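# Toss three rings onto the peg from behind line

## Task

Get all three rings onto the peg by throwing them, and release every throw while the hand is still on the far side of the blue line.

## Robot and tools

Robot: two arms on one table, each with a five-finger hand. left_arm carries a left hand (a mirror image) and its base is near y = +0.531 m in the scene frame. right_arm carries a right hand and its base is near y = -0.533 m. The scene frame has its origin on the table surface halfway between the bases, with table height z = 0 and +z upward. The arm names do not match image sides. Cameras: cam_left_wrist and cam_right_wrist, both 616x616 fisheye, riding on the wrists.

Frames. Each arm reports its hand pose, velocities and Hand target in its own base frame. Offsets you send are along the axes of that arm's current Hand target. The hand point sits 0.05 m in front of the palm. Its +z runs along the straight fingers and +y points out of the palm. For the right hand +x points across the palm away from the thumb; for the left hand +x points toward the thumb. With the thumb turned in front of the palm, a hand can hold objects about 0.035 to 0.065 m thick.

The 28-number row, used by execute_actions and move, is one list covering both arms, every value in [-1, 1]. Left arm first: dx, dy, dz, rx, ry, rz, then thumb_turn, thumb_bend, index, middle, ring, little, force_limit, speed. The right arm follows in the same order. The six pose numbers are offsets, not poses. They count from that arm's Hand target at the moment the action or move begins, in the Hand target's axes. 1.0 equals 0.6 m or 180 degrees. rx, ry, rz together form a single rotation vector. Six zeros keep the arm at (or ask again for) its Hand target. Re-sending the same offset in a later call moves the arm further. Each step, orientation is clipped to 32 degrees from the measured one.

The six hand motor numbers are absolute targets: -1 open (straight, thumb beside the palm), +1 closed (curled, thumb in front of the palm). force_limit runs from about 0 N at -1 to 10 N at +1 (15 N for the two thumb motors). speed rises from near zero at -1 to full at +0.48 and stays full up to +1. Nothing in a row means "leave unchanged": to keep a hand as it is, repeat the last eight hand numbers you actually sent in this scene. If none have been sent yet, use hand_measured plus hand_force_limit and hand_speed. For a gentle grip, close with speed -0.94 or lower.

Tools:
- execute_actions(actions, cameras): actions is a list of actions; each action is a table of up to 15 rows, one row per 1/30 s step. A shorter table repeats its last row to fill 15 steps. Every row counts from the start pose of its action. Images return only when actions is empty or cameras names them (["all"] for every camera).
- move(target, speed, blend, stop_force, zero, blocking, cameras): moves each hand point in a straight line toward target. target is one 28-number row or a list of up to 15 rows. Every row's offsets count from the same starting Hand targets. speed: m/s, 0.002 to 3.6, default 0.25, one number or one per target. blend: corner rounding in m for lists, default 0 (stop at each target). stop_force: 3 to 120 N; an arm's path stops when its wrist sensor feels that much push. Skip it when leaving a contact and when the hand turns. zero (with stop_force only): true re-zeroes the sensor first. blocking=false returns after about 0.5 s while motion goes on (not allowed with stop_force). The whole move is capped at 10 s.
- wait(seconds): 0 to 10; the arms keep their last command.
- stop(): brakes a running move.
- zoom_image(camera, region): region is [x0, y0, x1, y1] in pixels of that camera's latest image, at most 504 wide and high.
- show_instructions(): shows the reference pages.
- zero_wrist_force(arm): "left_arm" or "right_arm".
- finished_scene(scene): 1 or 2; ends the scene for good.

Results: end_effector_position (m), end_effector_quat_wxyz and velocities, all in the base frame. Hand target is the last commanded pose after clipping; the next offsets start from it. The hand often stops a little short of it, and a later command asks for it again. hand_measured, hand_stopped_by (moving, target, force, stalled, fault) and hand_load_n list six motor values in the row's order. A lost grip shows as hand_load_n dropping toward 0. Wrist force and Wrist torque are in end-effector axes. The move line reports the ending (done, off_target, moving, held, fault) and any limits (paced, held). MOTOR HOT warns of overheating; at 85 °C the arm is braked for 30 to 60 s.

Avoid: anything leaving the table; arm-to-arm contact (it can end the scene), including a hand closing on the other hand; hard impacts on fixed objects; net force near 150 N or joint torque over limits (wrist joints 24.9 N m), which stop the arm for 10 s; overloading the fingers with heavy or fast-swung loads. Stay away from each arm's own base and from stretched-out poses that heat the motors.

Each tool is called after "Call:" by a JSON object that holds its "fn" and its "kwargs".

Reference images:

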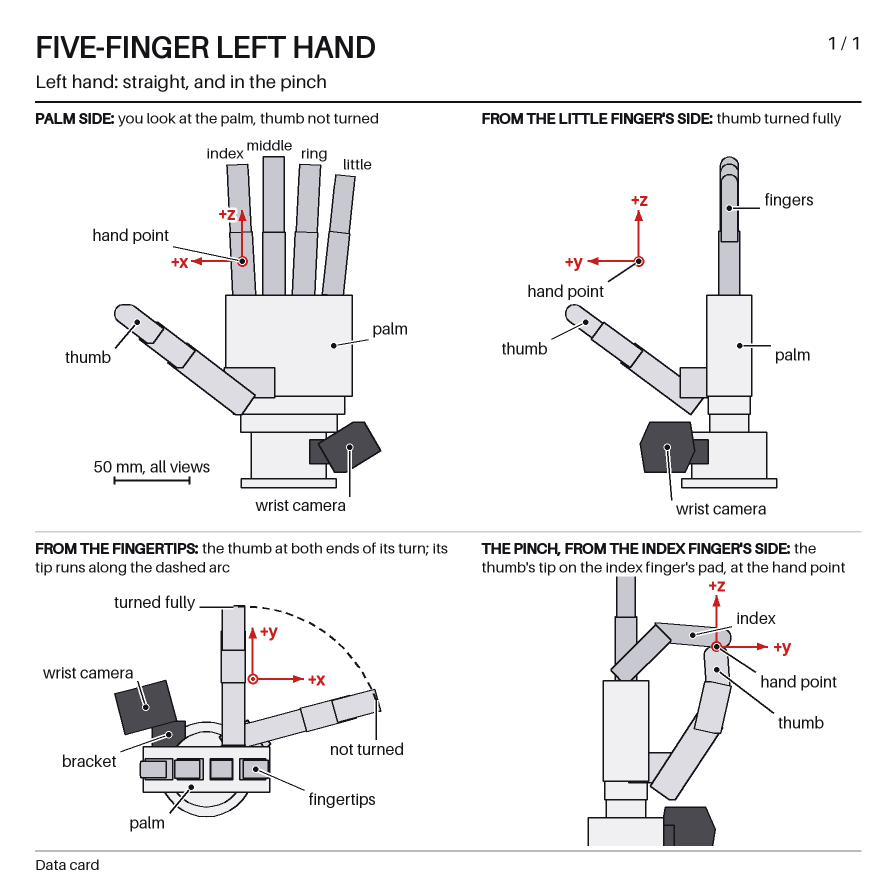

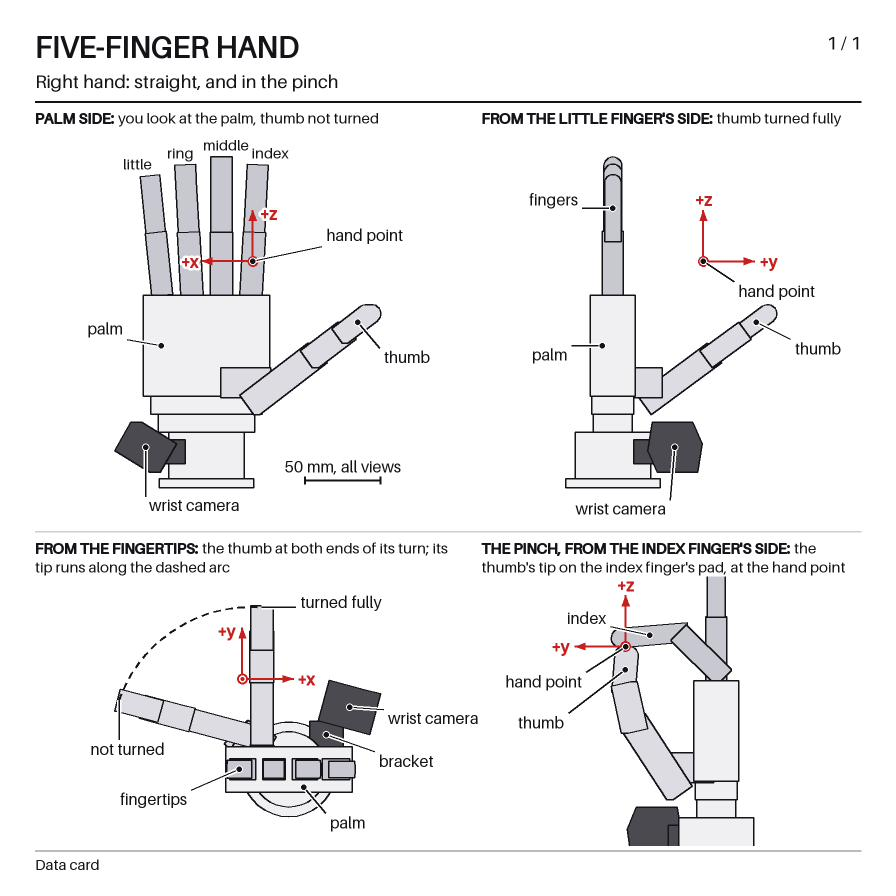

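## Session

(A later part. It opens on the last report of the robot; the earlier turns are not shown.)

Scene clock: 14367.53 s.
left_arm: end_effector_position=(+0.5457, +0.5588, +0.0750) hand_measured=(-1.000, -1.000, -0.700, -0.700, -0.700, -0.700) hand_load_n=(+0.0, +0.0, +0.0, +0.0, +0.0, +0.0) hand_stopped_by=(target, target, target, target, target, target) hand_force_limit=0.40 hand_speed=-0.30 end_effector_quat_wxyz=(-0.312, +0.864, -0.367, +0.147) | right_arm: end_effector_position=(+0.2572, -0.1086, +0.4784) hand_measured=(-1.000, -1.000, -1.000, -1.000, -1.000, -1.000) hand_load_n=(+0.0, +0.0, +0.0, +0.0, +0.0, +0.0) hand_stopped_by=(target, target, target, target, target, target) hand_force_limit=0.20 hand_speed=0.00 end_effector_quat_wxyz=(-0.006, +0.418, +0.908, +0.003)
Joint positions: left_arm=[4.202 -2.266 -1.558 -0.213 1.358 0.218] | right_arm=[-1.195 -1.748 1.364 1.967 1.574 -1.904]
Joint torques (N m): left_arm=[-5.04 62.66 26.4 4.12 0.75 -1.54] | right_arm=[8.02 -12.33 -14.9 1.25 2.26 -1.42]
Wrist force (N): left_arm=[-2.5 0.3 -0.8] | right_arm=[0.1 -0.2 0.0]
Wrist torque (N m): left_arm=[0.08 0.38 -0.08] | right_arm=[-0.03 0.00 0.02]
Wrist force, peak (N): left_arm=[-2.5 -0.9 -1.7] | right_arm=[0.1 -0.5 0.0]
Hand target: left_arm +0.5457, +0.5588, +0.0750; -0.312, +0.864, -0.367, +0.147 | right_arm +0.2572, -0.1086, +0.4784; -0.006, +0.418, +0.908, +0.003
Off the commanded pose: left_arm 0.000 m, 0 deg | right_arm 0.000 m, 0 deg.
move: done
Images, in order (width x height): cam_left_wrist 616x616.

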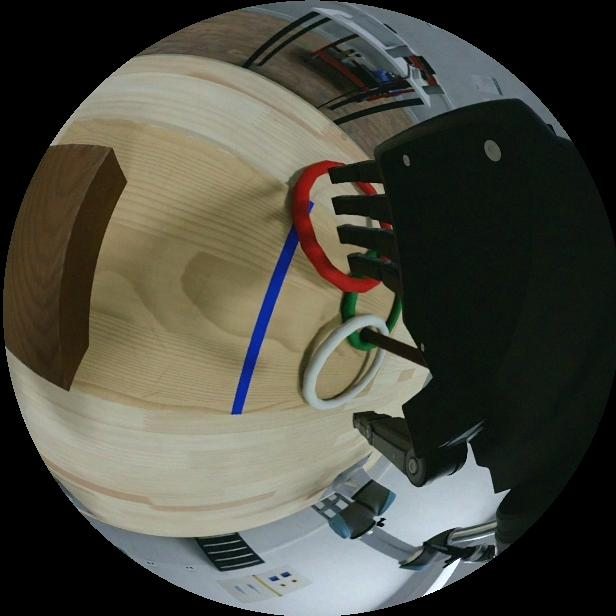

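Call:
{"fn": "move", "kwargs": {"target": [-0.0012,0.0311,0.037,0,0,0,-1,-1,-0.7,-0.7,-0.7,-0.7,0.4,-0.3,0,0,0,0,0,0,-1,-1,-1,-1,-1,-1,0.2,0], "speed": 0.06, "stop_force": 4, "cameras": ["cam_left_wrist"]}}

Call:
{"fn": "zoom_image", "kwargs": {"camera": "cam_left_wrist", "region": [250, 120, 450, 320]}}

Scene clock: 14380.43 s.
left_arm: end_effector_position=(+0.5458, +0.5588, +0.0460) hand_measured=(-1.000, -1.000, -0.700, -0.700, -0.700, -0.700) hand_load_n=(+0.0, +0.0, +0.0, +0.0, +0.5, +0.0) hand_stopped_by=(target, target, target, target, target, target) hand_force_limit=0.40 hand_speed=-0.30 end_effector_quat_wxyz=(-0.312, +0.864, -0.367, +0.147) | right_arm: end_effector_position=(+0.2572, -0.1086, +0.4784) hand_measured=(-1.000, -1.000, -1.000, -1.000, -1.000, -1.000) hand_load_n=(+0.0, +0.0, +0.0, +0.0, +0.0, +0.0) hand_stopped_by=(target, target, target, target, target, target) hand_force_limit=0.20 hand_speed=0.00 end_effector_quat_wxyz=(-0.006, +0.418, +0.908, +0.003)
Joint positions: left_arm=[4.202 -2.311 -1.568 -0.157 1.358 0.218] | right_arm=[-1.195 -1.748 1.364 1.967 1.574 -1.904]
Joint torques (N m): left_arm=[-6.85 62.37 24.99 0.55 0.96 -2.11] | right_arm=[8.14 -12.09 -14.48 1.44 2.23 -1.37]
Wrist force (N): left_arm=[-2.6 -0.4 -1.1] | right_arm=[0.0 -0.4 -0.3]
Wrist torque (N m): left_arm=[0.12 0.38 -0.05] | right_arm=[-0.03 0.03 0.00]
Wrist force, peak (N): left_arm=[-2.3 -1.2 -1.9] | right_arm=[-0.1 -0.5 0.0]
Hand target: left_arm +0.5458, +0.5588, +0.0460; -0.312, +0.864, -0.367, +0.147 | right_arm +0.2572, -0.1086, +0.4784; -0.006, +0.418, +0.908, +0.003
Off the commanded pose: left_arm 0.000 m, 0 deg | right_arm 0.000 m, 0 deg.
move: done
Images, in order (width x height): cam_left_wrist 616x616.

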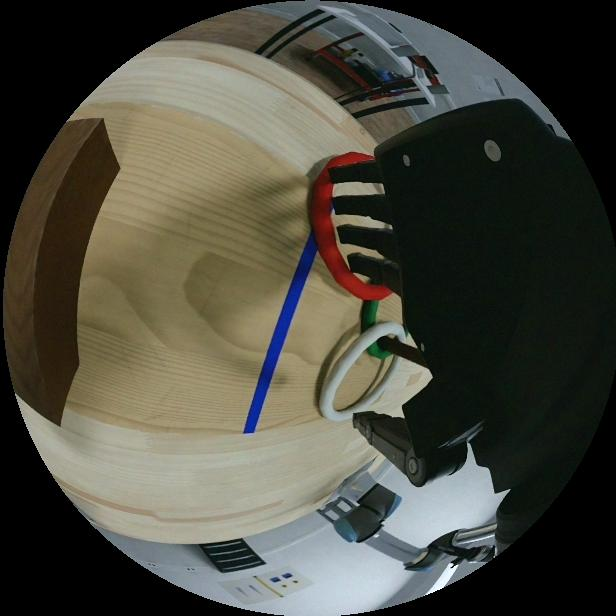

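Scaled by 2.520 from the camera's 616x616 image, which has a finer 880x880 frame.

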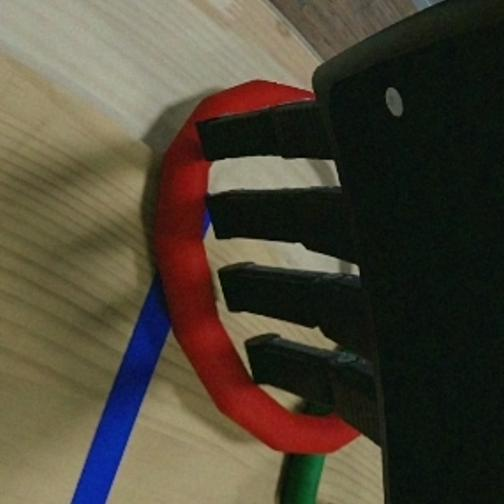

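Call:
{"fn": "move", "kwargs": {"target": [0,0.1085,-0.0911,0,0,0,-1,-1,-0.7,-0.7,-0.7,-0.7,0.4,-0.3,0,0,0,0,0,0,-1,-1,-1,-1,-1,-1,0.2,0], "speed": 0.06, "stop_force": 10, "cameras": ["cam_left_wrist"]}}

Scene clock: 14388.20 s.
left_arm: end_effector_position=(+0.4841, +0.5004, +0.0456) hand_measured=(-1.000, -1.000, -0.700, -0.700, -0.700, -0.700) hand_load_n=(+0.0, +0.0, +0.0, +0.0, +0.0, +0.0) hand_stopped_by=(target, target, target, target, target, target) hand_force_limit=0.40 hand_speed=-0.30 end_effector_quat_wxyz=(-0.312, +0.864, -0.367, +0.147) | right_arm: end_effector_position=(+0.2572, -0.1086, +0.4784) hand_measured=(-1.000, -1.000, -1.000, -1.000, -1.000, -1.000) hand_load_n=(+0.0, +0.0, +0.0, +0.0, +0.0, +0.0) hand_stopped_by=(target, target, target, target, target, target) hand_force_limit=0.20 hand_speed=0.00 end_effector_quat_wxyz=(-0.006, +0.418, +0.908, +0.003)
Joint positions: left_arm=[4.246 -2.167 -1.85 -0.027 1.33 0.253] | right_arm=[-1.195 -1.748 1.364 1.967 1.574 -1.904]
Joint torques (N m): left_arm=[-6.51 34.29 11.66 0.8 0.9 -2.07] | right_arm=[7.62 -11.79 -14.16 1.27 2.31 -1.37]
Wrist force (N): left_arm=[-2.7 0.6 -1.0] | right_arm=[0.1 -0.1 0.0]
Wrist torque (N m): left_arm=[0.15 0.39 -0.11] | right_arm=[-0.02 0.01 0.02]
Wrist force, peak (N): left_arm=[-2.9 -1.3 -0.7] | right_arm=[0.0 -0.6 0.1]
Hand target: left_arm +0.4841, +0.5004, +0.0456; -0.312, +0.864, -0.367, +0.147 | right_arm +0.2572, -0.1086, +0.4784; -0.006, +0.418, +0.908, +0.003
Off the commanded pose: left_arm 0.000 m, 0 deg | right_arm 0.000 m, 0 deg.
move: done
Images, in order (width x height): cam_left_wrist 616x616.

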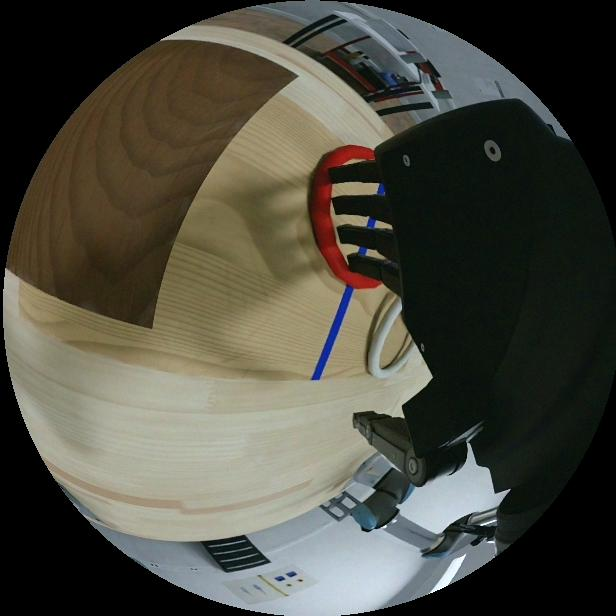

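Call:
{"fn": "move", "kwargs": {"target": [[0.0038,-0.0965,-0.1149,0,0,0,-1,-1,-0.7,-0.7,-0.7,-0.7,0.4,-0.3,0,0,0,0,0,0,-1,-1,-1,-1,-1,-1,0.2,0],[0.0506,-0.2127,-0.0174,0,-0.1608,-0.1915,-1,-1,-0.7,-0.7,-0.7,-0.7,0.4,-0.3,0,0,0,0,0,0,-1,-1,-1,-1,-1,-1,0.2,0]], "speed": 0.12, "blend": 0.02}}

Call:
{"fn": "move", "kwargs": {"target": [0,0,0,0.1389,0,0,-1,-1,0,-0.05,0,0,0.4,-0.3,0,0,0,0,0,0,-1,-1,-1,-1,-1,-1,0.2,0], "speed": 0.15, "cameras": ["cam_left_wrist"]}}

Scene clock: 14422.90 s.
left_arm: end_effector_position=(+0.5692, +0.5423, +0.1368) hand_measured=(-1.000, -1.000, -0.700, -0.700, -0.700, -0.700) hand_load_n=(+0.0, +0.0, +0.0, +0.0, +0.0, +0.0) hand_stopped_by=(target, target, target, target, target, target) hand_force_limit=0.40 hand_speed=-0.30 end_effector_quat_wxyz=(-0.335, +0.942, -0.009, +0.015) | right_arm: end_effector_position=(+0.2572, -0.1086, +0.4784) hand_measured=(-1.000, -1.000, -1.000, -1.000, -1.000, -1.000) hand_load_n=(+0.0, +0.0, +0.0, +0.0, +0.0, +0.0) hand_stopped_by=(target, target, target, target, target, target) hand_force_limit=0.20 hand_speed=0.00 end_effector_quat_wxyz=(-0.006, +0.418, +0.908, +0.003)
Joint positions: left_arm=[4.021 -2.191 -1.47 -0.471 1.956 -0.555] | right_arm=[-1.195 -1.748 1.364 1.967 1.574 -1.904]
Joint torques (N m): left_arm=[5.58 61.84 13.9 5.2 -0.01 0.88] | right_arm=[8.39 -12 -13.95 1.3 2.15 -1.47]
Wrist force (N): left_arm=[-2.7 0.1 -1.0] | right_arm=[0.2 -0.3 0.2]
Wrist torque (N m): left_arm=[0.10 0.41 -0.11] | right_arm=[-0.05 -0.01 0.02]
Wrist force, peak (N): left_arm=[-2.9 0.6 -1.1] | right_arm=[0.0 -0.6 -0.2]
Hand target: left_arm +0.5691, +0.5423, +0.1369; -0.335, +0.942, -0.009, +0.015 | right_arm +0.2572, -0.1086, +0.4784; -0.006, +0.418, +0.908, +0.003
Off the commanded pose: left_arm 0.000 m, 0 deg | right_arm 0.000 m, 0 deg.
move: done

Scene clock: 14424.83 s.
left_arm: end_effector_position=(+0.5691, +0.5422, +0.1367) hand_measured=(-1.000, -1.000, +0.000, -0.050, +0.000, +0.000) hand_load_n=(-0.5, +0.0, +0.0, +0.0, +0.0, +0.0) hand_stopped_by=(target, target, target, target, target, target) hand_force_limit=0.40 hand_speed=-0.30 end_effector_quat_wxyz=(-0.531, +0.847, -0.006, +0.016) | right_arm: end_effector_position=(+0.2572, -0.1086, +0.4784) hand_measured=(-1.000, -1.000, -1.000, -1.000, -1.000, -1.000) hand_load_n=(+0.0, +0.0, +0.0, +0.0, +0.0, +0.0) hand_stopped_by=(target, target, target, target, target, target) hand_force_limit=0.20 hand_speed=0.00 end_effector_quat_wxyz=(-0.006, +0.418, +0.908, +0.003)
Joint positions: left_arm=[3.931 -2.281 -1.617 0.173 2.226 -0.405] | right_arm=[-1.195 -1.748 1.364 1.967 1.574 -1.904]
Joint torques (N m): left_arm=[5.53 60.88 24.6 3.78 0.68 -1.5] | right_arm=[7.57 -11.98 -14.05 1.41 2.18 -1.46]
Wrist force (N): left_arm=[-2.5 0.4 -0.7] | right_arm=[0.1 0.0 -0.1]
Wrist torque (N m): left_arm=[0.11 0.43 0.10] | right_arm=[0.02 0.01 0.03]
Wrist force, peak (N): left_arm=[-2.9 -0.7 -0.5] | right_arm=[-0.2 -0.4 -0.2]
Hand target: left_arm +0.5691, +0.5423, +0.1369; -0.531, +0.847, -0.006, +0.016 | right_arm +0.2572, -0.1086, +0.4784; -0.006, +0.418, +0.908, +0.003
Off the commanded pose: left_arm 0.000 m, 0 deg | right_arm 0.000 m, 0 deg.
move: done
Images, in order (width x height): cam_left_wrist 616x616.

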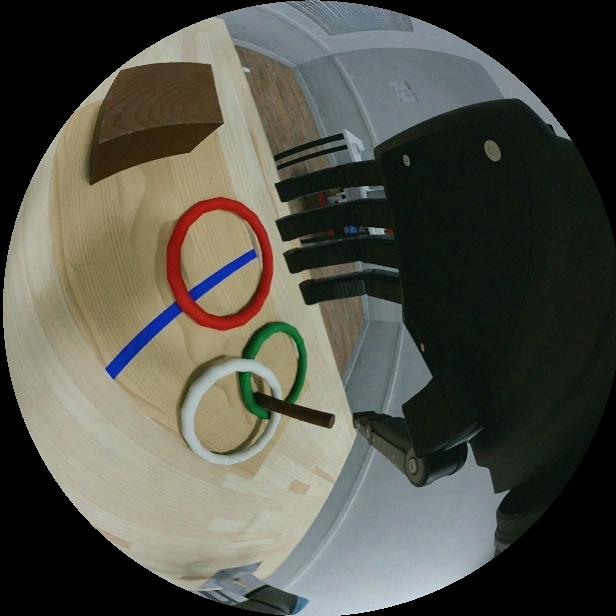

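Call:
{"fn": "move", "kwargs": {"target": [-0.0026,0.1481,0.0705,0,0,0,-1,-1,0,-0.05,0,0,0.4,-0.3,0,0,0,0,0,0,-1,-1,-1,-1,-1,-1,0.2,0], "speed": 0.1, "stop_force": 4, "cameras": ["cam_left_wrist"]}}

Call:
{"fn": "zoom_image", "kwargs": {"camera": "cam_left_wrist", "region": [180, 150, 380, 350]}}

Scene clock: 14440.73 s.
left_arm: end_effector_position=(+0.5697, +0.5416, +0.0384) hand_measured=(-1.000, -1.000, +0.000, -0.050, +0.000, +0.000) hand_load_n=(+0.0, +0.0, +0.0, +0.0, +0.0, +0.0) hand_stopped_by=(target, target, target, target, target, target) hand_force_limit=0.40 hand_speed=-0.30 end_effector_quat_wxyz=(-0.531, +0.847, -0.006, +0.016) | right_arm: end_effector_position=(+0.2572, -0.1086, +0.4784) hand_measured=(-1.000, -1.000, -1.000, -1.000, -1.000, -1.000) hand_load_n=(+0.0, +0.0, +0.0, +0.0, +0.0, +0.0) hand_stopped_by=(target, target, target, target, target, target) hand_force_limit=0.20 hand_speed=0.00 end_effector_quat_wxyz=(-0.006, +0.418, +0.908, +0.003)
Joint positions: left_arm=[3.93 -2.454 -1.619 0.349 2.227 -0.406] | right_arm=[-1.195 -1.748 1.364 1.967 1.574 -1.904]
Joint torques (N m): left_arm=[-3.83 57.15 6.43 2.05 1.03 1.9] | right_arm=[7.63 -12.06 -13.56 1.31 2.23 -1.47]
Wrist force (N): left_arm=[-2.6 0.6 -0.6] | right_arm=[0.1 -0.1 -0.2]
Wrist torque (N m): left_arm=[0.13 0.44 0.08] | right_arm=[0.00 0.01 0.01]
Wrist force, peak (N): left_arm=[-2.7 1.7 -0.3] | right_arm=[0.0 -0.5 0.3]
Hand target: left_arm +0.5697, +0.5417, +0.0384; -0.531, +0.847, -0.006, +0.016 | right_arm +0.2572, -0.1086, +0.4784; -0.006, +0.418, +0.908, +0.003
Off the commanded pose: left_arm 0.000 m, 0 deg | right_arm 0.000 m, 0 deg.
move: done
Images, in order (width x height): cam_left_wrist 616x616.

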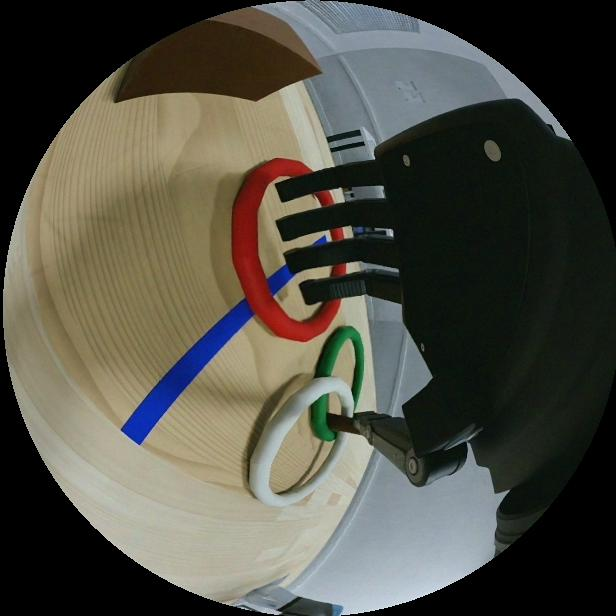

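Scaled by 2.520 from the camera's 616x616 image, which has a finer 880x880 frame.

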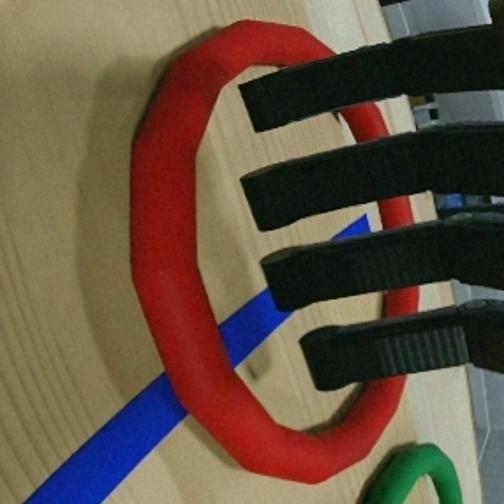

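Call:
{"fn": "move", "kwargs": {"target": [[-0.0001,0.0076,0.0035,0,0,0,-1,-1,0,-0.05,0,0,0.4,-0.3,0,0,0,0,0,0,-1,-1,-1,-1,-1,-1,0.2,0],[-0.0071,0.1184,-0.2355,0,0,0,-1,-1,0,-0.05,0,0,0.4,-0.3,0,0,0,0,0,0,-1,-1,-1,-1,-1,-1,0.2,0]], "speed": 0.07, "stop_force": 10, "cameras": ["cam_left_wrist"]}}

Call:
{"fn": "zoom_image", "kwargs": {"camera": "cam_left_wrist", "region": [180, 150, 380, 350]}}

Scene clock: 14456.53 s.
left_arm: end_effector_position=(+0.5612, +0.3837, +0.0360) hand_measured=(-1.000, -1.000, +0.000, -0.050, +0.000, +0.000) hand_load_n=(+0.0, +0.0, +0.0, +0.0, +0.0, +0.0) hand_stopped_by=(target, target, target, target, target, target) hand_force_limit=0.40 hand_speed=-0.30 end_effector_quat_wxyz=(-0.531, +0.847, -0.006, +0.016) | right_arm: end_effector_position=(+0.2572, -0.1086, +0.4784) hand_measured=(-1.000, -1.000, -1.000, -1.000, -1.000, -1.000) hand_load_n=(+0.0, +0.0, +0.0, +0.0, +0.0, +0.0) hand_stopped_by=(target, target, target, target, target, target) hand_force_limit=0.20 hand_speed=0.00 end_effector_quat_wxyz=(-0.006, +0.418, +0.908, +0.003)
Joint positions: left_arm=[3.727 -2.332 -1.902 0.401 2.39 -0.569] | right_arm=[-1.195 -1.748 1.364 1.967 1.574 -1.904]
Joint torques (N m): left_arm=[4.9 35.66 19.12 4.54 0.07 2.28] | right_arm=[7.65 -12.12 -13.55 1.51 2.26 -1.51]
Wrist force (N): left_arm=[-2.9 0.5 -0.7] | right_arm=[-0.1 -0.4 0.0]
Wrist torque (N m): left_arm=[0.15 0.48 -0.05] | right_arm=[-0.05 0.04 0.00]
Wrist force, peak (N): left_arm=[-3.0 0.6 -0.8] | right_arm=[0.2 -0.5 0.0]
Hand target: left_arm +0.5612, +0.3837, +0.0360; -0.531, +0.847, -0.006, +0.016 | right_arm +0.2572, -0.1086, +0.4784; -0.006, +0.418, +0.908, +0.003
Off the commanded pose: left_arm 0.000 m, 0 deg | right_arm 0.000 m, 0 deg.
move: done
Images, in order (width x height): cam_left_wrist 616x616.

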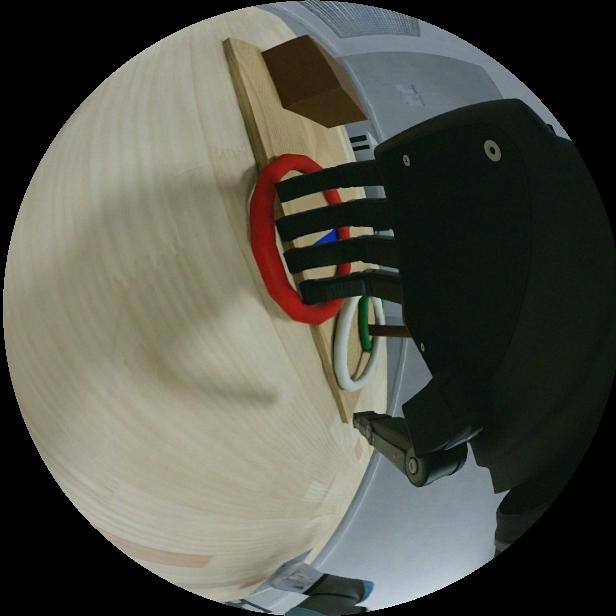

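Scaled by 2.520 from the camera's 616x616 image, which has a finer 880x880 frame.

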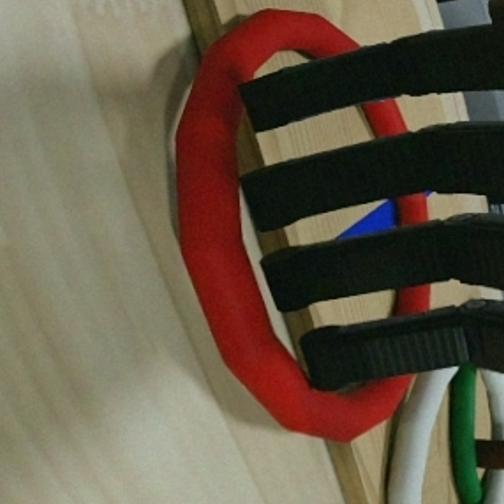

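Call:
{"fn": "move", "kwargs": {"target": [0.0035,-0.127,-0.0589,0,0,0,-1,-1,0,-0.05,0,0,0.4,-0.3,0,0,0,0,0,0,-1,-1,-1,-1,-1,-1,0.2,0], "speed": 0.12, "cameras": ["cam_left_wrist"]}}

Call:
{"fn": "zoom_image", "kwargs": {"camera": "cam_left_wrist", "region": [180, 150, 380, 350]}}

Scene clock: 14466.73 s.
left_arm: end_effector_position=(+0.5615, +0.3851, +0.1200) hand_measured=(-1.000, -1.000, +0.000, -0.050, +0.000, +0.000) hand_load_n=(-0.5, +0.0, +0.0, +0.0, +0.5, +0.5) hand_stopped_by=(target, target, target, target, target, target) hand_force_limit=0.40 hand_speed=-0.30 end_effector_quat_wxyz=(-0.531, +0.847, -0.006, +0.017) | right_arm: end_effector_position=(+0.2572, -0.1086, +0.4784) hand_measured=(-1.000, -1.000, -1.000, -1.000, -1.000, -1.000) hand_load_n=(+0.0, +0.0, +0.0, +0.0, +0.0, +0.0) hand_stopped_by=(target, target, target, target, target, target) hand_force_limit=0.20 hand_speed=0.00 end_effector_quat_wxyz=(-0.006, +0.418, +0.908, +0.003)
Joint positions: left_arm=[3.729 -2.157 -1.899 0.224 2.389 -0.567] | right_arm=[-1.195 -1.748 1.364 1.967 1.574 -1.904]
Joint torques (N m): left_arm=[3.32 42.8 6.33 4.1 -0.07 -2.11] | right_arm=[7.54 -11.79 -13.87 1.43 2.28 -1.49]
Wrist force (N): left_arm=[-2.7 0.4 -0.6] | right_arm=[0.0 -0.2 0.0]
Wrist torque (N m): left_arm=[0.12 0.46 -0.06] | right_arm=[-0.02 0.03 0.01]
Wrist force, peak (N): left_arm=[-3.0 1.6 -0.2] | right_arm=[0.0 -0.5 0.2]
Hand target: left_arm +0.5615, +0.3851, +0.1200; -0.531, +0.847, -0.006, +0.016 | right_arm +0.2572, -0.1086, +0.4784; -0.006, +0.418, +0.908, +0.003
Off the commanded pose: left_arm 0.000 m, 0 deg | right_arm 0.000 m, 0 deg.
move: done
Images, in order (width x height): cam_left_wrist 616x616.

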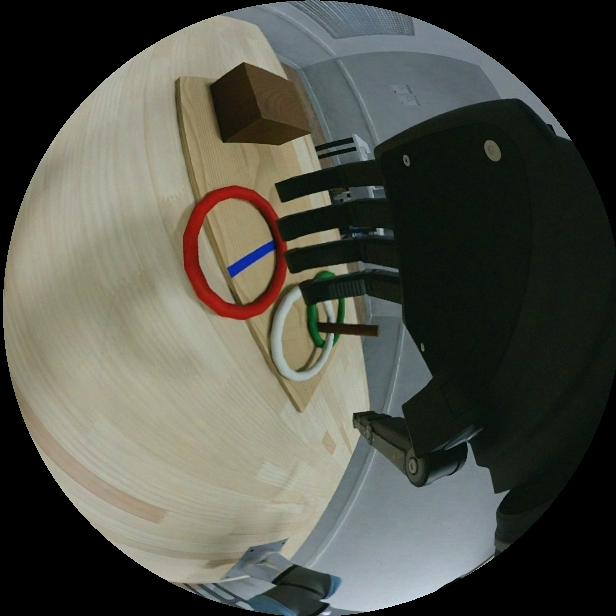

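Scaled by 2.520 from the camera's 616x616 image, which has a finer 880x880 frame.

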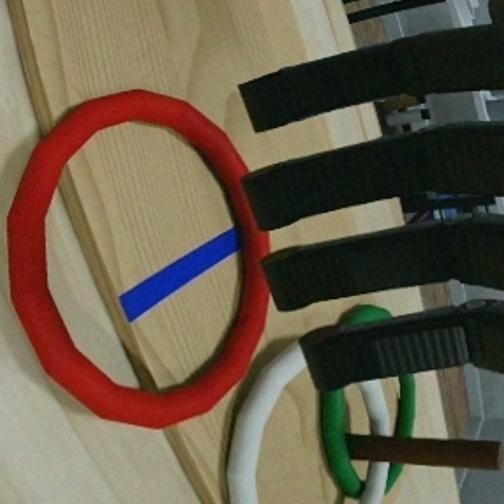

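Call:
{"fn": "move", "kwargs": {"target": [[-0.0585,0.0042,-0.0123,0,0,0,1,-0.45,0,-0.05,-0.65,-0.65,0.4,-0.3,0,0,0,0,0,0,-1,-1,-1,-1,-1,-1,0.2,0],[-0.0618,0.1251,0.0437,0,0,0,1,-0.45,0,-0.05,-0.65,-0.65,0.4,-0.3,0,0,0,0,0,0,-1,-1,-1,-1,-1,-1,0.2,0]], "speed": 0.1, "cameras": ["cam_left_wrist"]}}

Call:
{"fn": "zoom_image", "kwargs": {"camera": "cam_left_wrist", "region": [210, 150, 390, 350]}}

Scene clock: 14484.20 s.
left_arm: end_effector_position=(+0.5259, +0.3770, +0.0403) hand_measured=(+1.000, -0.450, +0.000, -0.050, -0.650, -0.650) hand_load_n=(+0.0, +0.0, +0.0, +0.5, +0.0, +0.0) hand_stopped_by=(target, target, target, target, target, target) hand_force_limit=0.40 hand_speed=-0.30 end_effector_quat_wxyz=(-0.531, +0.847, -0.006, +0.017) | right_arm: end_effector_position=(+0.2572, -0.1086, +0.4784) hand_measured=(-1.000, -1.000, -1.000, -1.000, -1.000, -1.000) hand_load_n=(+0.0, +0.0, +0.0, +0.0, +0.0, +0.0) hand_stopped_by=(target, target, target, target, target, target) hand_force_limit=0.20 hand_speed=0.00 end_effector_quat_wxyz=(-0.006, +0.418, +0.908, +0.003)
Joint positions: left_arm=[3.755 -2.287 -2.007 0.478 2.369 -0.544] | right_arm=[-1.195 -1.748 1.364 1.967 1.574 -1.904]
Joint torques (N m): left_arm=[-4.37 45.96 6.44 0.71 1.4 2.19] | right_arm=[7.69 -12.42 -13.85 1.46 2.29 -1.44]
Wrist force (N): left_arm=[-3.2 -0.3 -0.7] | right_arm=[-0.1 -0.2 0.1]
Wrist torque (N m): left_arm=[0.10 0.51 0.06] | right_arm=[-0.04 0.03 0.00]
Wrist force, peak (N): left_arm=[-3.7 0.4 -0.6] | right_arm=[-0.2 -0.5 0.1]
Hand target: left_arm +0.5259, +0.3769, +0.0402; -0.531, +0.847, -0.006, +0.016 | right_arm +0.2572, -0.1086, +0.4784; -0.006, +0.418, +0.908, +0.003
Off the commanded pose: left_arm 0.000 m, 0 deg | right_arm 0.000 m, 0 deg.
move: done
Images, in order (width x height): cam_left_wrist 616x616.

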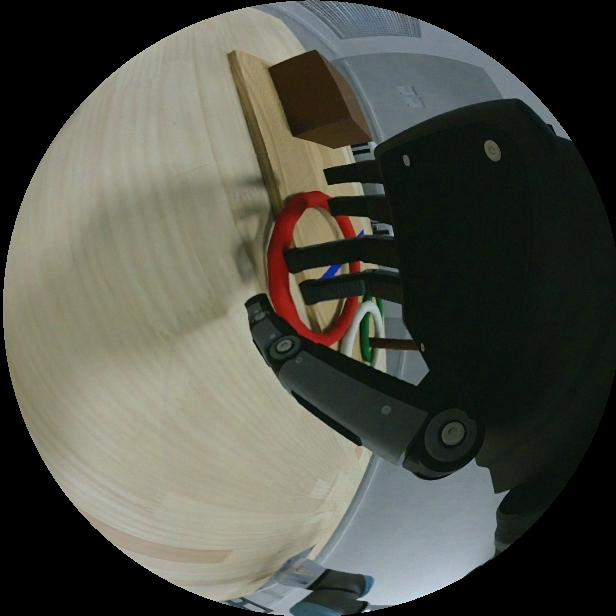

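Scaled by 2.520 from the camera's 616x616 image, which has a finer 880x880 frame.

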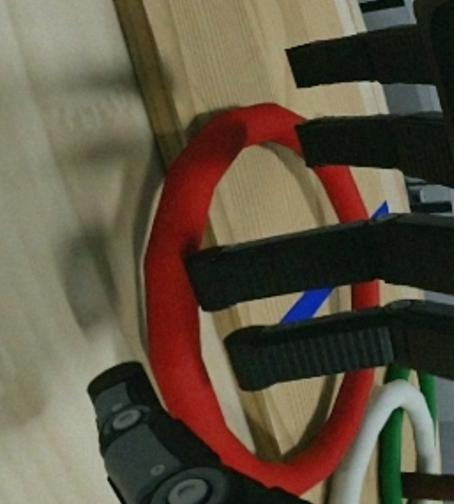

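Call:
{"fn": "move", "kwargs": {"target": [0.0152,-0.0077,0.0175,0,0,0,1,-0.45,0,-0.05,-0.65,-0.65,0.4,-0.3,0,0,0,0,0,0,-1,-1,-1,-1,-1,-1,0.2,0], "speed": 0.05, "cameras": ["cam_left_wrist"]}}

Call:
{"fn": "zoom_image", "kwargs": {"camera": "cam_left_wrist", "region": [210, 150, 390, 350]}}

Scene clock: 14492.57 s.
left_arm: end_effector_position=(+0.5353, +0.3882, +0.0398) hand_measured=(+1.000, -0.450, +0.000, -0.050, -0.650, -0.650) hand_load_n=(+0.0, +0.0, +0.0, -1.0, -0.5, +0.0) hand_stopped_by=(target, target, target, target, target, target) hand_force_limit=0.40 hand_speed=-0.30 end_effector_quat_wxyz=(-0.531, +0.847, -0.006, +0.016) end_effector_velocity=(-0.002, -0.001, +0.000) end_effector_angular_velocity=(-0.001, +0.001, +0.000) | right_arm: end_effector_position=(+0.2572, -0.1086, +0.4784) hand_measured=(-1.000, -1.000, -1.000, -1.000, -1.000, -1.000) hand_load_n=(+0.0, +0.0, +0.0, +0.0, +0.0, +0.0) hand_stopped_by=(target, target, target, target, target, target) hand_force_limit=0.20 hand_speed=0.00 end_effector_quat_wxyz=(-0.006, +0.418, +0.908, +0.003)
Joint positions: left_arm=[3.762 -2.303 -1.967 0.459 2.363 -0.537] | right_arm=[-1.195 -1.748 1.364 1.967 1.574 -1.904]
Joint velocities: left_arm=[0 0.001 -0.005 0.002 0 0] | right_arm=[within noise]
Joint torques (N m): left_arm=[-4.32 52.53 3.08 3.95 0.71 0.41] | right_arm=[7.64 -12.06 -13.7 1.34 2.28 -1.48]
Wrist force (N): left_arm=[-2.9 -0.6 -1.8] | right_arm=[-0.1 0.0 0.0]
Wrist torque (N m): left_arm=[0.11 0.45 -0.09] | right_arm=[0.00 0.04 0.01]
Wrist force, peak (N): left_arm=[-3.5 -1.3 -2.0] | right_arm=[0.1 -0.5 -0.1]
Hand target: left_arm +0.5353, +0.3881, +0.0400; -0.531, +0.847, -0.006, +0.016 | right_arm +0.2572, -0.1086, +0.4784; -0.006, +0.418, +0.908, +0.003
Off the commanded pose: left_arm 0.000 m, 0 deg | right_arm 0.000 m, 0 deg.
move: done
Images, in order (width x height): cam_left_wrist 616x616.

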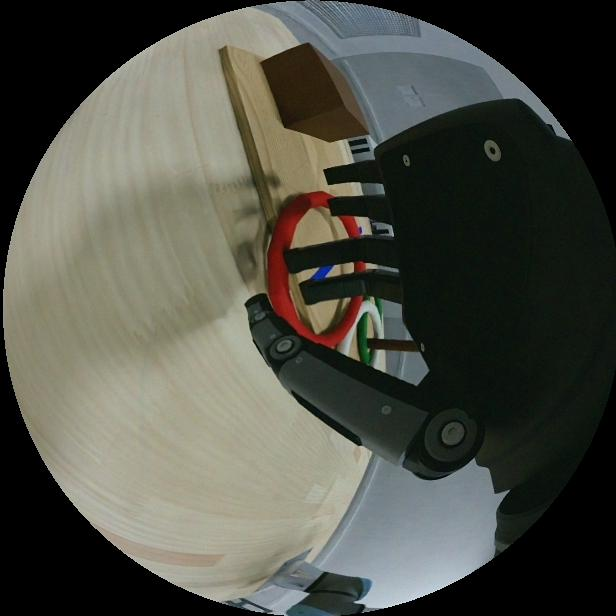

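Scaled by 2.520 from the camera's 616x616 image, which has a finer 880x880 frame.

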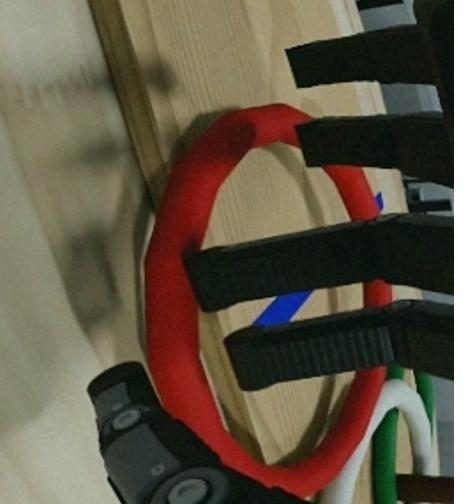

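Call:
{"fn": "move", "kwargs": {"target": [[0.0005,-0.0181,-0.0084,0,0,0,1,-0.45,0,-0.05,-0.65,-0.65,0.4,-0.3,0,0,0,0,0,0,-1,-1,-1,-1,-1,-1,0.2,0],[0.0157,-0.0289,0.0159,0,0,0,1,-0.45,0,-0.05,-0.65,-0.65,0.4,-0.3,0,0,0,0,0,0,-1,-1,-1,-1,-1,-1,0.2,0]], "speed": 0.05, "cameras": ["cam_left_wrist"]}}

Call:
{"fn": "zoom_image", "kwargs": {"camera": "cam_left_wrist", "region": [210, 150, 390, 350]}}

Scene clock: 14539.17 s.
left_arm: end_effector_position=(+0.5449, +0.4041, +0.0515) hand_measured=(+1.000, -0.450, +0.000, -0.050, -0.650, -0.650) hand_load_n=(+0.0, +0.0, +0.0, +0.0, +0.0, +0.0) hand_stopped_by=(target, target, target, target, target, target) hand_force_limit=0.40 hand_speed=-0.30 end_effector_quat_wxyz=(-0.531, +0.847, -0.006, +0.016) | right_arm: end_effector_position=(+0.2572, -0.1086, +0.4784) hand_measured=(-1.000, -1.000, -1.000, -1.000, -1.000, -1.000) hand_load_n=(+0.0, +0.0, +0.0, +0.0, +0.0, +0.0) hand_stopped_by=(target, target, target, target, target, target) hand_force_limit=0.20 hand_speed=0.00 end_effector_quat_wxyz=(-0.006, +0.418, +0.908, +0.003)
Joint positions: left_arm=[3.776 -2.296 -1.922 0.415 2.352 -0.525] | right_arm=[-1.195 -1.748 1.364 1.967 1.574 -1.904]
Joint torques (N m): left_arm=[-6.64 55.87 4.11 4.85 1.86 -1.66] | right_arm=[7.57 -12.13 -13.49 1.42 2.22 -1.43]
Wrist force (N): left_arm=[-2.8 0.4 -0.8] | right_arm=[0.1 -0.2 -0.1]
Wrist torque (N m): left_arm=[0.13 0.48 -0.12] | right_arm=[-0.03 0.02 0.01]
Wrist force, peak (N): left_arm=[-2.9 -1.3 -1.7] | right_arm=[-0.3 -0.5 -0.1]
Hand target: left_arm +0.5449, +0.4040, +0.0516; -0.531, +0.847, -0.006, +0.016 | right_arm +0.2572, -0.1086, +0.4784; -0.006, +0.418, +0.908, +0.003
Off the commanded pose: left_arm 0.000 m, 0 deg | right_arm 0.000 m, 0 deg.
move: done
Images, in order (width x height): cam_left_wrist 616x616.

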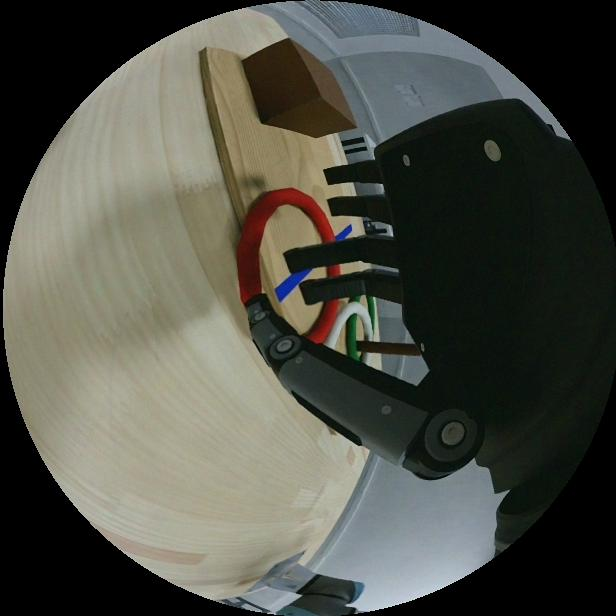

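Scaled by 2.520 from the camera's 616x616 image, which has a finer 880x880 frame.

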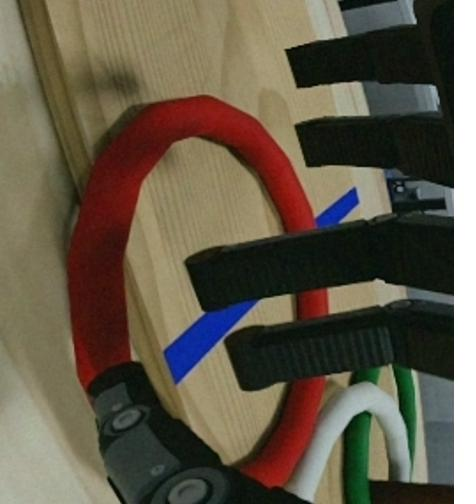

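Call:
{"fn": "move", "kwargs": {"target": [[-0.0006,0.0234,0.0109,0,0,0,1,-0.45,0,-0.05,-0.65,-0.65,0.4,-0.3,0,0,0,0,0,0,-1,-1,-1,-1,-1,-1,0.2,0],[-0.0009,0.0406,-0.0262,0,0,0,1,-0.45,0,-0.05,-0.65,-0.65,0.4,-0.3,0,0,0,0,0,0,-1,-1,-1,-1,-1,-1,0.2,0]], "speed": 0.04, "stop_force": 5, "cameras": ["cam_left_wrist"]}}

Call:
{"fn": "zoom_image", "kwargs": {"camera": "cam_left_wrist", "region": [210, 150, 390, 350]}}

Scene clock: 14553.93 s.
left_arm: end_effector_position=(+0.5440, +0.3793, +0.0366) hand_measured=(+1.000, -0.450, +0.000, -0.050, -0.650, -0.650) hand_load_n=(+0.0, +0.0, +0.0, +0.0, -0.5, +0.0) hand_stopped_by=(target, target, target, target, target, target) hand_force_limit=0.40 hand_speed=-0.30 end_effector_quat_wxyz=(-0.531, +0.847, -0.006, +0.016) | right_arm: end_effector_position=(+0.2572, -0.1086, +0.4784) hand_measured=(-1.000, -1.000, -1.000, -1.000, -1.000, -1.000) hand_load_n=(+0.0, +0.0, +0.0, +0.0, +0.5, +0.5) hand_stopped_by=(target, target, target, target, target, target) hand_force_limit=0.20 hand_speed=0.00 end_effector_quat_wxyz=(-0.006, +0.418, +0.908, +0.003)
Joint positions: left_arm=[3.738 -2.313 -1.955 0.441 2.382 -0.559] | right_arm=[-1.195 -1.748 1.364 1.967 1.574 -1.904]
Joint torques (N m): left_arm=[5.61 34.65 18.5 4.4 -0.69 2.33] | right_arm=[7.62 -11.92 -13.61 1.51 2.25 -1.51]
Wrist force (N): left_arm=[-2.8 0.4 -0.6] | right_arm=[-0.1 -0.3 0.0]
Wrist torque (N m): left_arm=[0.11 0.48 0.00] | right_arm=[-0.04 0.04 0.00]
Wrist force, peak (N): left_arm=[-3.0 1.2 0.0] | right_arm=[0.3 -0.5 -0.3]
Hand target: left_arm +0.5440, +0.3793, +0.0366; -0.531, +0.847, -0.006, +0.016 | right_arm +0.2572, -0.1086, +0.4784; -0.006, +0.418, +0.908, +0.003
Off the commanded pose: left_arm 0.000 m, 0 deg | right_arm 0.000 m, 0 deg.
move: done
Images, in order (width x height): cam_left_wrist 616x616.

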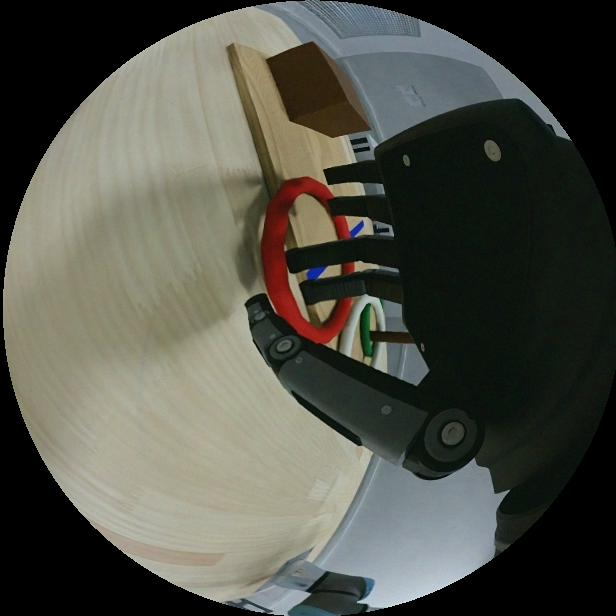

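Scaled by 2.520 from the camera's 616x616 image, which has a finer 880x880 frame.

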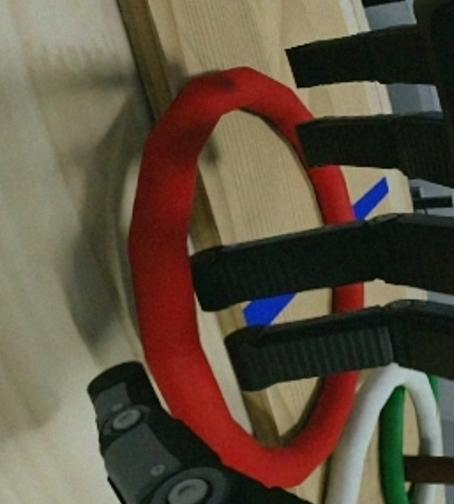

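Call:
{"fn": "move", "kwargs": {"target": [[0.0001,-0.0042,0.0091,0,0,0,1,-0.45,0,-0.05,-0.65,-0.65,0.4,-0.3,0,0,0,0,0,0,-1,-1,-1,-1,-1,-1,0.2,0],[-0.0004,0.0126,0.0169,0,0,0,1,-0.45,0,-0.05,-0.65,-0.65,0.4,-0.3,0,0,0,0,0,0,-1,-1,-1,-1,-1,-1,0.2,0]], "speed": 0.03, "stop_force": 3, "cameras": ["cam_left_wrist"]}}

Call:
{"fn": "zoom_image", "kwargs": {"camera": "cam_left_wrist", "region": [210, 150, 390, 350]}}

Scene clock: 14566.60 s.
left_arm: end_effector_position=(+0.5442, +0.3851, +0.0253) hand_measured=(+1.000, -0.450, +0.000, -0.050, -0.650, -0.650) hand_load_n=(+0.0, +0.0, +0.0, -0.5, +0.0, +0.0) hand_stopped_by=(target, target, target, target, target, target) hand_force_limit=0.40 hand_speed=-0.30 end_effector_quat_wxyz=(-0.531, +0.847, -0.006, +0.016) | right_arm: end_effector_position=(+0.2572, -0.1086, +0.4784) hand_measured=(-1.000, -1.000, -1.000, -1.000, -1.000, -1.000) hand_load_n=(+0.0, +0.0, +0.0, +0.0, +0.0, +0.0) hand_stopped_by=(target, target, target, target, target, target) hand_force_limit=0.20 hand_speed=0.00 end_effector_quat_wxyz=(-0.006, +0.418, +0.908, +0.003)
Joint positions: left_arm=[3.747 -2.342 -1.943 0.465 2.375 -0.551] | right_arm=[-1.195 -1.748 1.364 1.967 1.574 -1.904]
Joint torques (N m): left_arm=[-7.01 56.97 2.81 0.31 1.7 -0.38] | right_arm=[7.53 -12.33 -13.58 1.49 2.23 -1.53]
Wrist force (N): left_arm=[-2.7 0.6 -0.6] | right_arm=[0.1 -0.1 -0.1]
Wrist torque (N m): left_arm=[0.14 0.46 -0.06] | right_arm=[-0.02 0.02 0.02]
Wrist force, peak (N): left_arm=[-3.1 0.6 -0.4] | right_arm=[-0.2 -0.5 -0.2]
Hand target: left_arm +0.5442, +0.3851, +0.0253; -0.531, +0.847, -0.006, +0.016 | right_arm +0.2572, -0.1086, +0.4784; -0.006, +0.418, +0.908, +0.003
Off the commanded pose: left_arm 0.000 m, 0 deg | right_arm 0.000 m, 0 deg.
move: done
Images, in order (width x height): cam_left_wrist 616x616.

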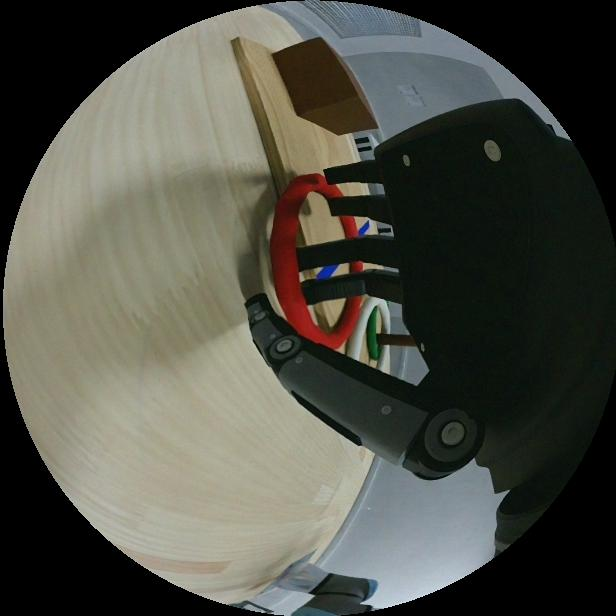

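Scaled by 2.520 from the camera's 616x616 image, which has a finer 880x880 frame.

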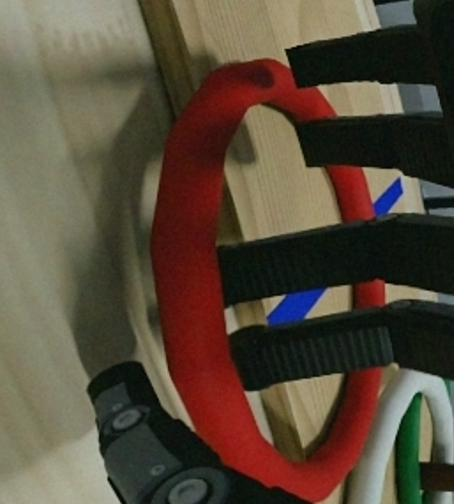

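Call:
{"fn": "move", "kwargs": {"target": [0,0,0,0,0,0,1,-0.3,0,-0.05,-0.65,-0.65,0.4,-0.8,0,0,0,0,0,0,-1,-1,-1,-1,-1,-1,0.2,0]}}

Call:
{"fn": "move", "kwargs": {"target": [0,0,0,0,0,0,1,-0.3,0.4,0.4,-0.65,-0.65,0.4,-0.9,0,0,0,0,0,0,-1,-1,-1,-1,-1,-1,0.2,0]}}

Call:
{"fn": "move", "kwargs": {"target": [0,0,0,0,0,0,1,-0.3,0.4,0.1,-0.65,-0.65,0.4,-0.9,0,0,0,0,0,0,-1,-1,-1,-1,-1,-1,0.2,0], "cameras": ["cam_left_wrist"]}}

Call:
{"fn": "zoom_image", "kwargs": {"camera": "cam_left_wrist", "region": [210, 150, 390, 350]}}

Scene clock: 14576.30 s.
left_arm: end_effector_position=(+0.5442, +0.3851, +0.0253) hand_measured=(+1.000, -0.300, +0.000, -0.050, -0.650, -0.650) hand_load_n=(+0.0, +0.0, +0.0, +0.0, +0.0, +0.0) hand_stopped_by=(target, target, target, target, target, target) hand_force_limit=0.40 hand_speed=-0.80 end_effector_quat_wxyz=(-0.531, +0.847, -0.006, +0.016) | right_arm: end_effector_position=(+0.2572, -0.1086, +0.4784) hand_measured=(-1.000, -1.000, -1.000, -1.000, -1.000, -1.000) hand_load_n=(+0.0, +0.0, +0.0, +0.0, +0.0, +0.0) hand_stopped_by=(target, target, target, target, target, target) hand_force_limit=0.20 hand_speed=0.00 end_effector_quat_wxyz=(-0.006, +0.418, +0.908, +0.003)
Joint positions: left_arm=[3.747 -2.342 -1.943 0.465 2.375 -0.551] | right_arm=[-1.195 -1.748 1.364 1.967 1.574 -1.904]
Joint torques (N m): left_arm=[-6.83 56.67 2.44 0.56 -0.3 1.66] | right_arm=[7.19 -12.12 -13.29 1.51 2.32 -1.43]
Wrist force (N): left_arm=[-3.0 0.3 -0.5] | right_arm=[0.0 -0.1 0.1]
Wrist torque (N m): left_arm=[0.10 0.50 -0.06] | right_arm=[-0.01 0.02 0.01]
Wrist force, peak (N): left_arm=[-3.0 0.6 -0.8] | right_arm=[-0.1 -0.5 -0.2]
Hand target: left_arm +0.5442, +0.3851, +0.0253; -0.531, +0.847, -0.006, +0.016 | right_arm +0.2572, -0.1086, +0.4784; -0.006, +0.418, +0.908, +0.003
Off the commanded pose: left_arm 0.000 m, 0 deg | right_arm 0.000 m, 0 deg.
move: done

Scene clock: 14577.10 s.
left_arm: end_effector_position=(+0.5442, +0.3851, +0.0253) hand_measured=(+1.000, -0.302, +0.146, +0.086, -0.650, -0.650) hand_load_n=(+2.0, +8.0, +7.5, +7.0, +0.0, +0.0) hand_stopped_by=(target, target, force, force, target, target) hand_force_limit=0.40 hand_speed=-0.90 end_effector_quat_wxyz=(-0.531, +0.847, -0.006, +0.016) | right_arm: end_effector_position=(+0.2572, -0.1086, +0.4784) hand_measured=(-1.000, -1.000, -1.000, -1.000, -1.000, -1.000) hand_load_n=(+0.0, +0.0, +0.0, -0.5, +0.0, +0.0) hand_stopped_by=(target, target, target, target, target, target) hand_force_limit=0.20 hand_speed=0.00 end_effector_quat_wxyz=(-0.006, +0.418, +0.908, +0.003)
Joint positions: left_arm=[3.747 -2.342 -1.943 0.465 2.375 -0.551] | right_arm=[-1.195 -1.748 1.364 1.967 1.574 -1.904]
Joint torques (N m): left_arm=[-6.34 56.75 3.21 0.63 -0.38 1.66] | right_arm=[7.83 -12.24 -13.93 1.44 2.19 -1.45]
Wrist force (N): left_arm=[-2.7 1.3 -0.4] | right_arm=[-0.2 -0.1 -0.2]
Wrist torque (N m): left_arm=[0.13 0.46 -0.06] | right_arm=[0.01 0.06 0.00]
Wrist force, peak (N): left_arm=[-2.9 1.4 -0.3] | right_arm=[0.0 -0.5 -0.1]
Hand target: left_arm +0.5442, +0.3851, +0.0253; -0.531, +0.847, -0.006, +0.016 | right_arm +0.2572, -0.1086, +0.4784; -0.006, +0.418, +0.908, +0.003
Off the commanded pose: left_arm 0.000 m, 0 deg | right_arm 0.000 m, 0 deg.
move: done

Scene clock: 14577.60 s.
left_arm: end_effector_position=(+0.5442, +0.3851, +0.0253) hand_measured=(+1.000, -0.302, +0.146, +0.086, -0.650, -0.650) hand_load_n=(+2.0, +8.0, +8.0, +7.0, +0.0, +0.0) hand_stopped_by=(target, target, force, force, target, target) hand_force_limit=0.40 hand_speed=-0.90 end_effector_quat_wxyz=(-0.531, +0.847, -0.006, +0.016) | right_arm: end_effector_position=(+0.2572, -0.1086, +0.4784) hand_measured=(-1.000, -1.000, -1.000, -1.000, -1.000, -1.000) hand_load_n=(+0.0, +0.0, +0.0, +0.0, +0.0, +0.0) hand_stopped_by=(target, target, target, target, target, target) hand_force_limit=0.20 hand_speed=0.00 end_effector_quat_wxyz=(-0.006, +0.418, +0.908, +0.003)
Joint positions: left_arm=[3.747 -2.342 -1.943 0.465 2.375 -0.551] | right_arm=[-1.195 -1.748 1.364 1.967 1.574 -1.904]
Joint torques (N m): left_arm=[-6.75 56.48 3.44 0.71 -0.33 1.63] | right_arm=[7.83 -12.11 -13.66 1.43 2.25 -1.48]
Wrist force (N): left_arm=[-3.0 1.4 -0.6] | right_arm=[0.1 -0.2 -0.1]
Wrist torque (N m): left_arm=[0.15 0.50 -0.08] | right_arm=[-0.02 0.01 0.01]
Wrist force, peak (N): left_arm=[-3.0 1.4 -0.6] | right_arm=[-0.2 -0.5 0.2]
Hand target: left_arm +0.5442, +0.3851, +0.0253; -0.531, +0.847, -0.006, +0.016 | right_arm +0.2572, -0.1086, +0.4784; -0.006, +0.418, +0.908, +0.003
Off the commanded pose: left_arm 0.000 m, 0 deg | right_arm 0.000 m, 0 deg.
move: done
Images, in order (width x height): cam_left_wrist 616x616.

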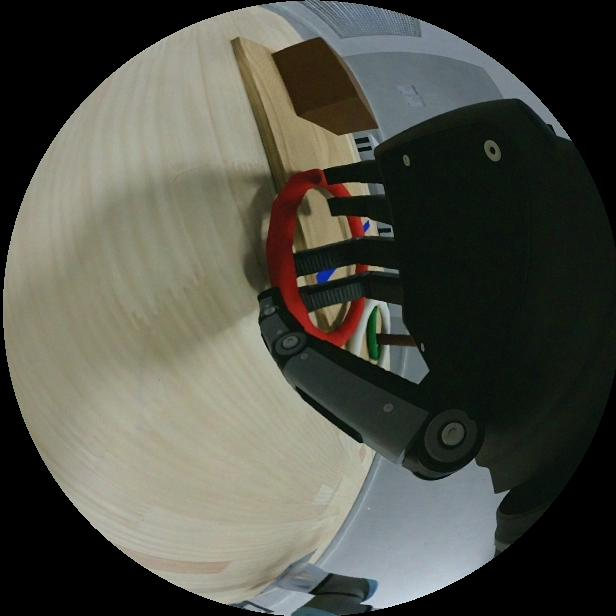

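Scaled by 2.520 from the camera's 616x616 image, which has a finer 880x880 frame.

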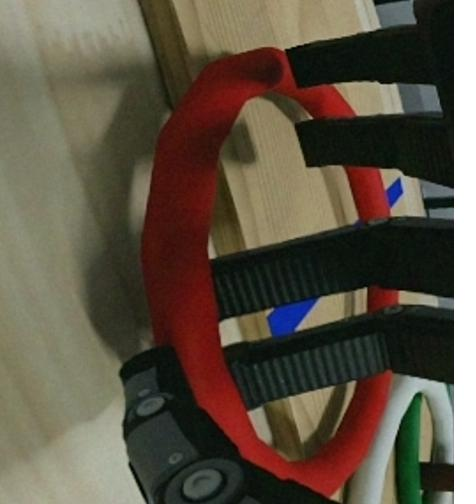

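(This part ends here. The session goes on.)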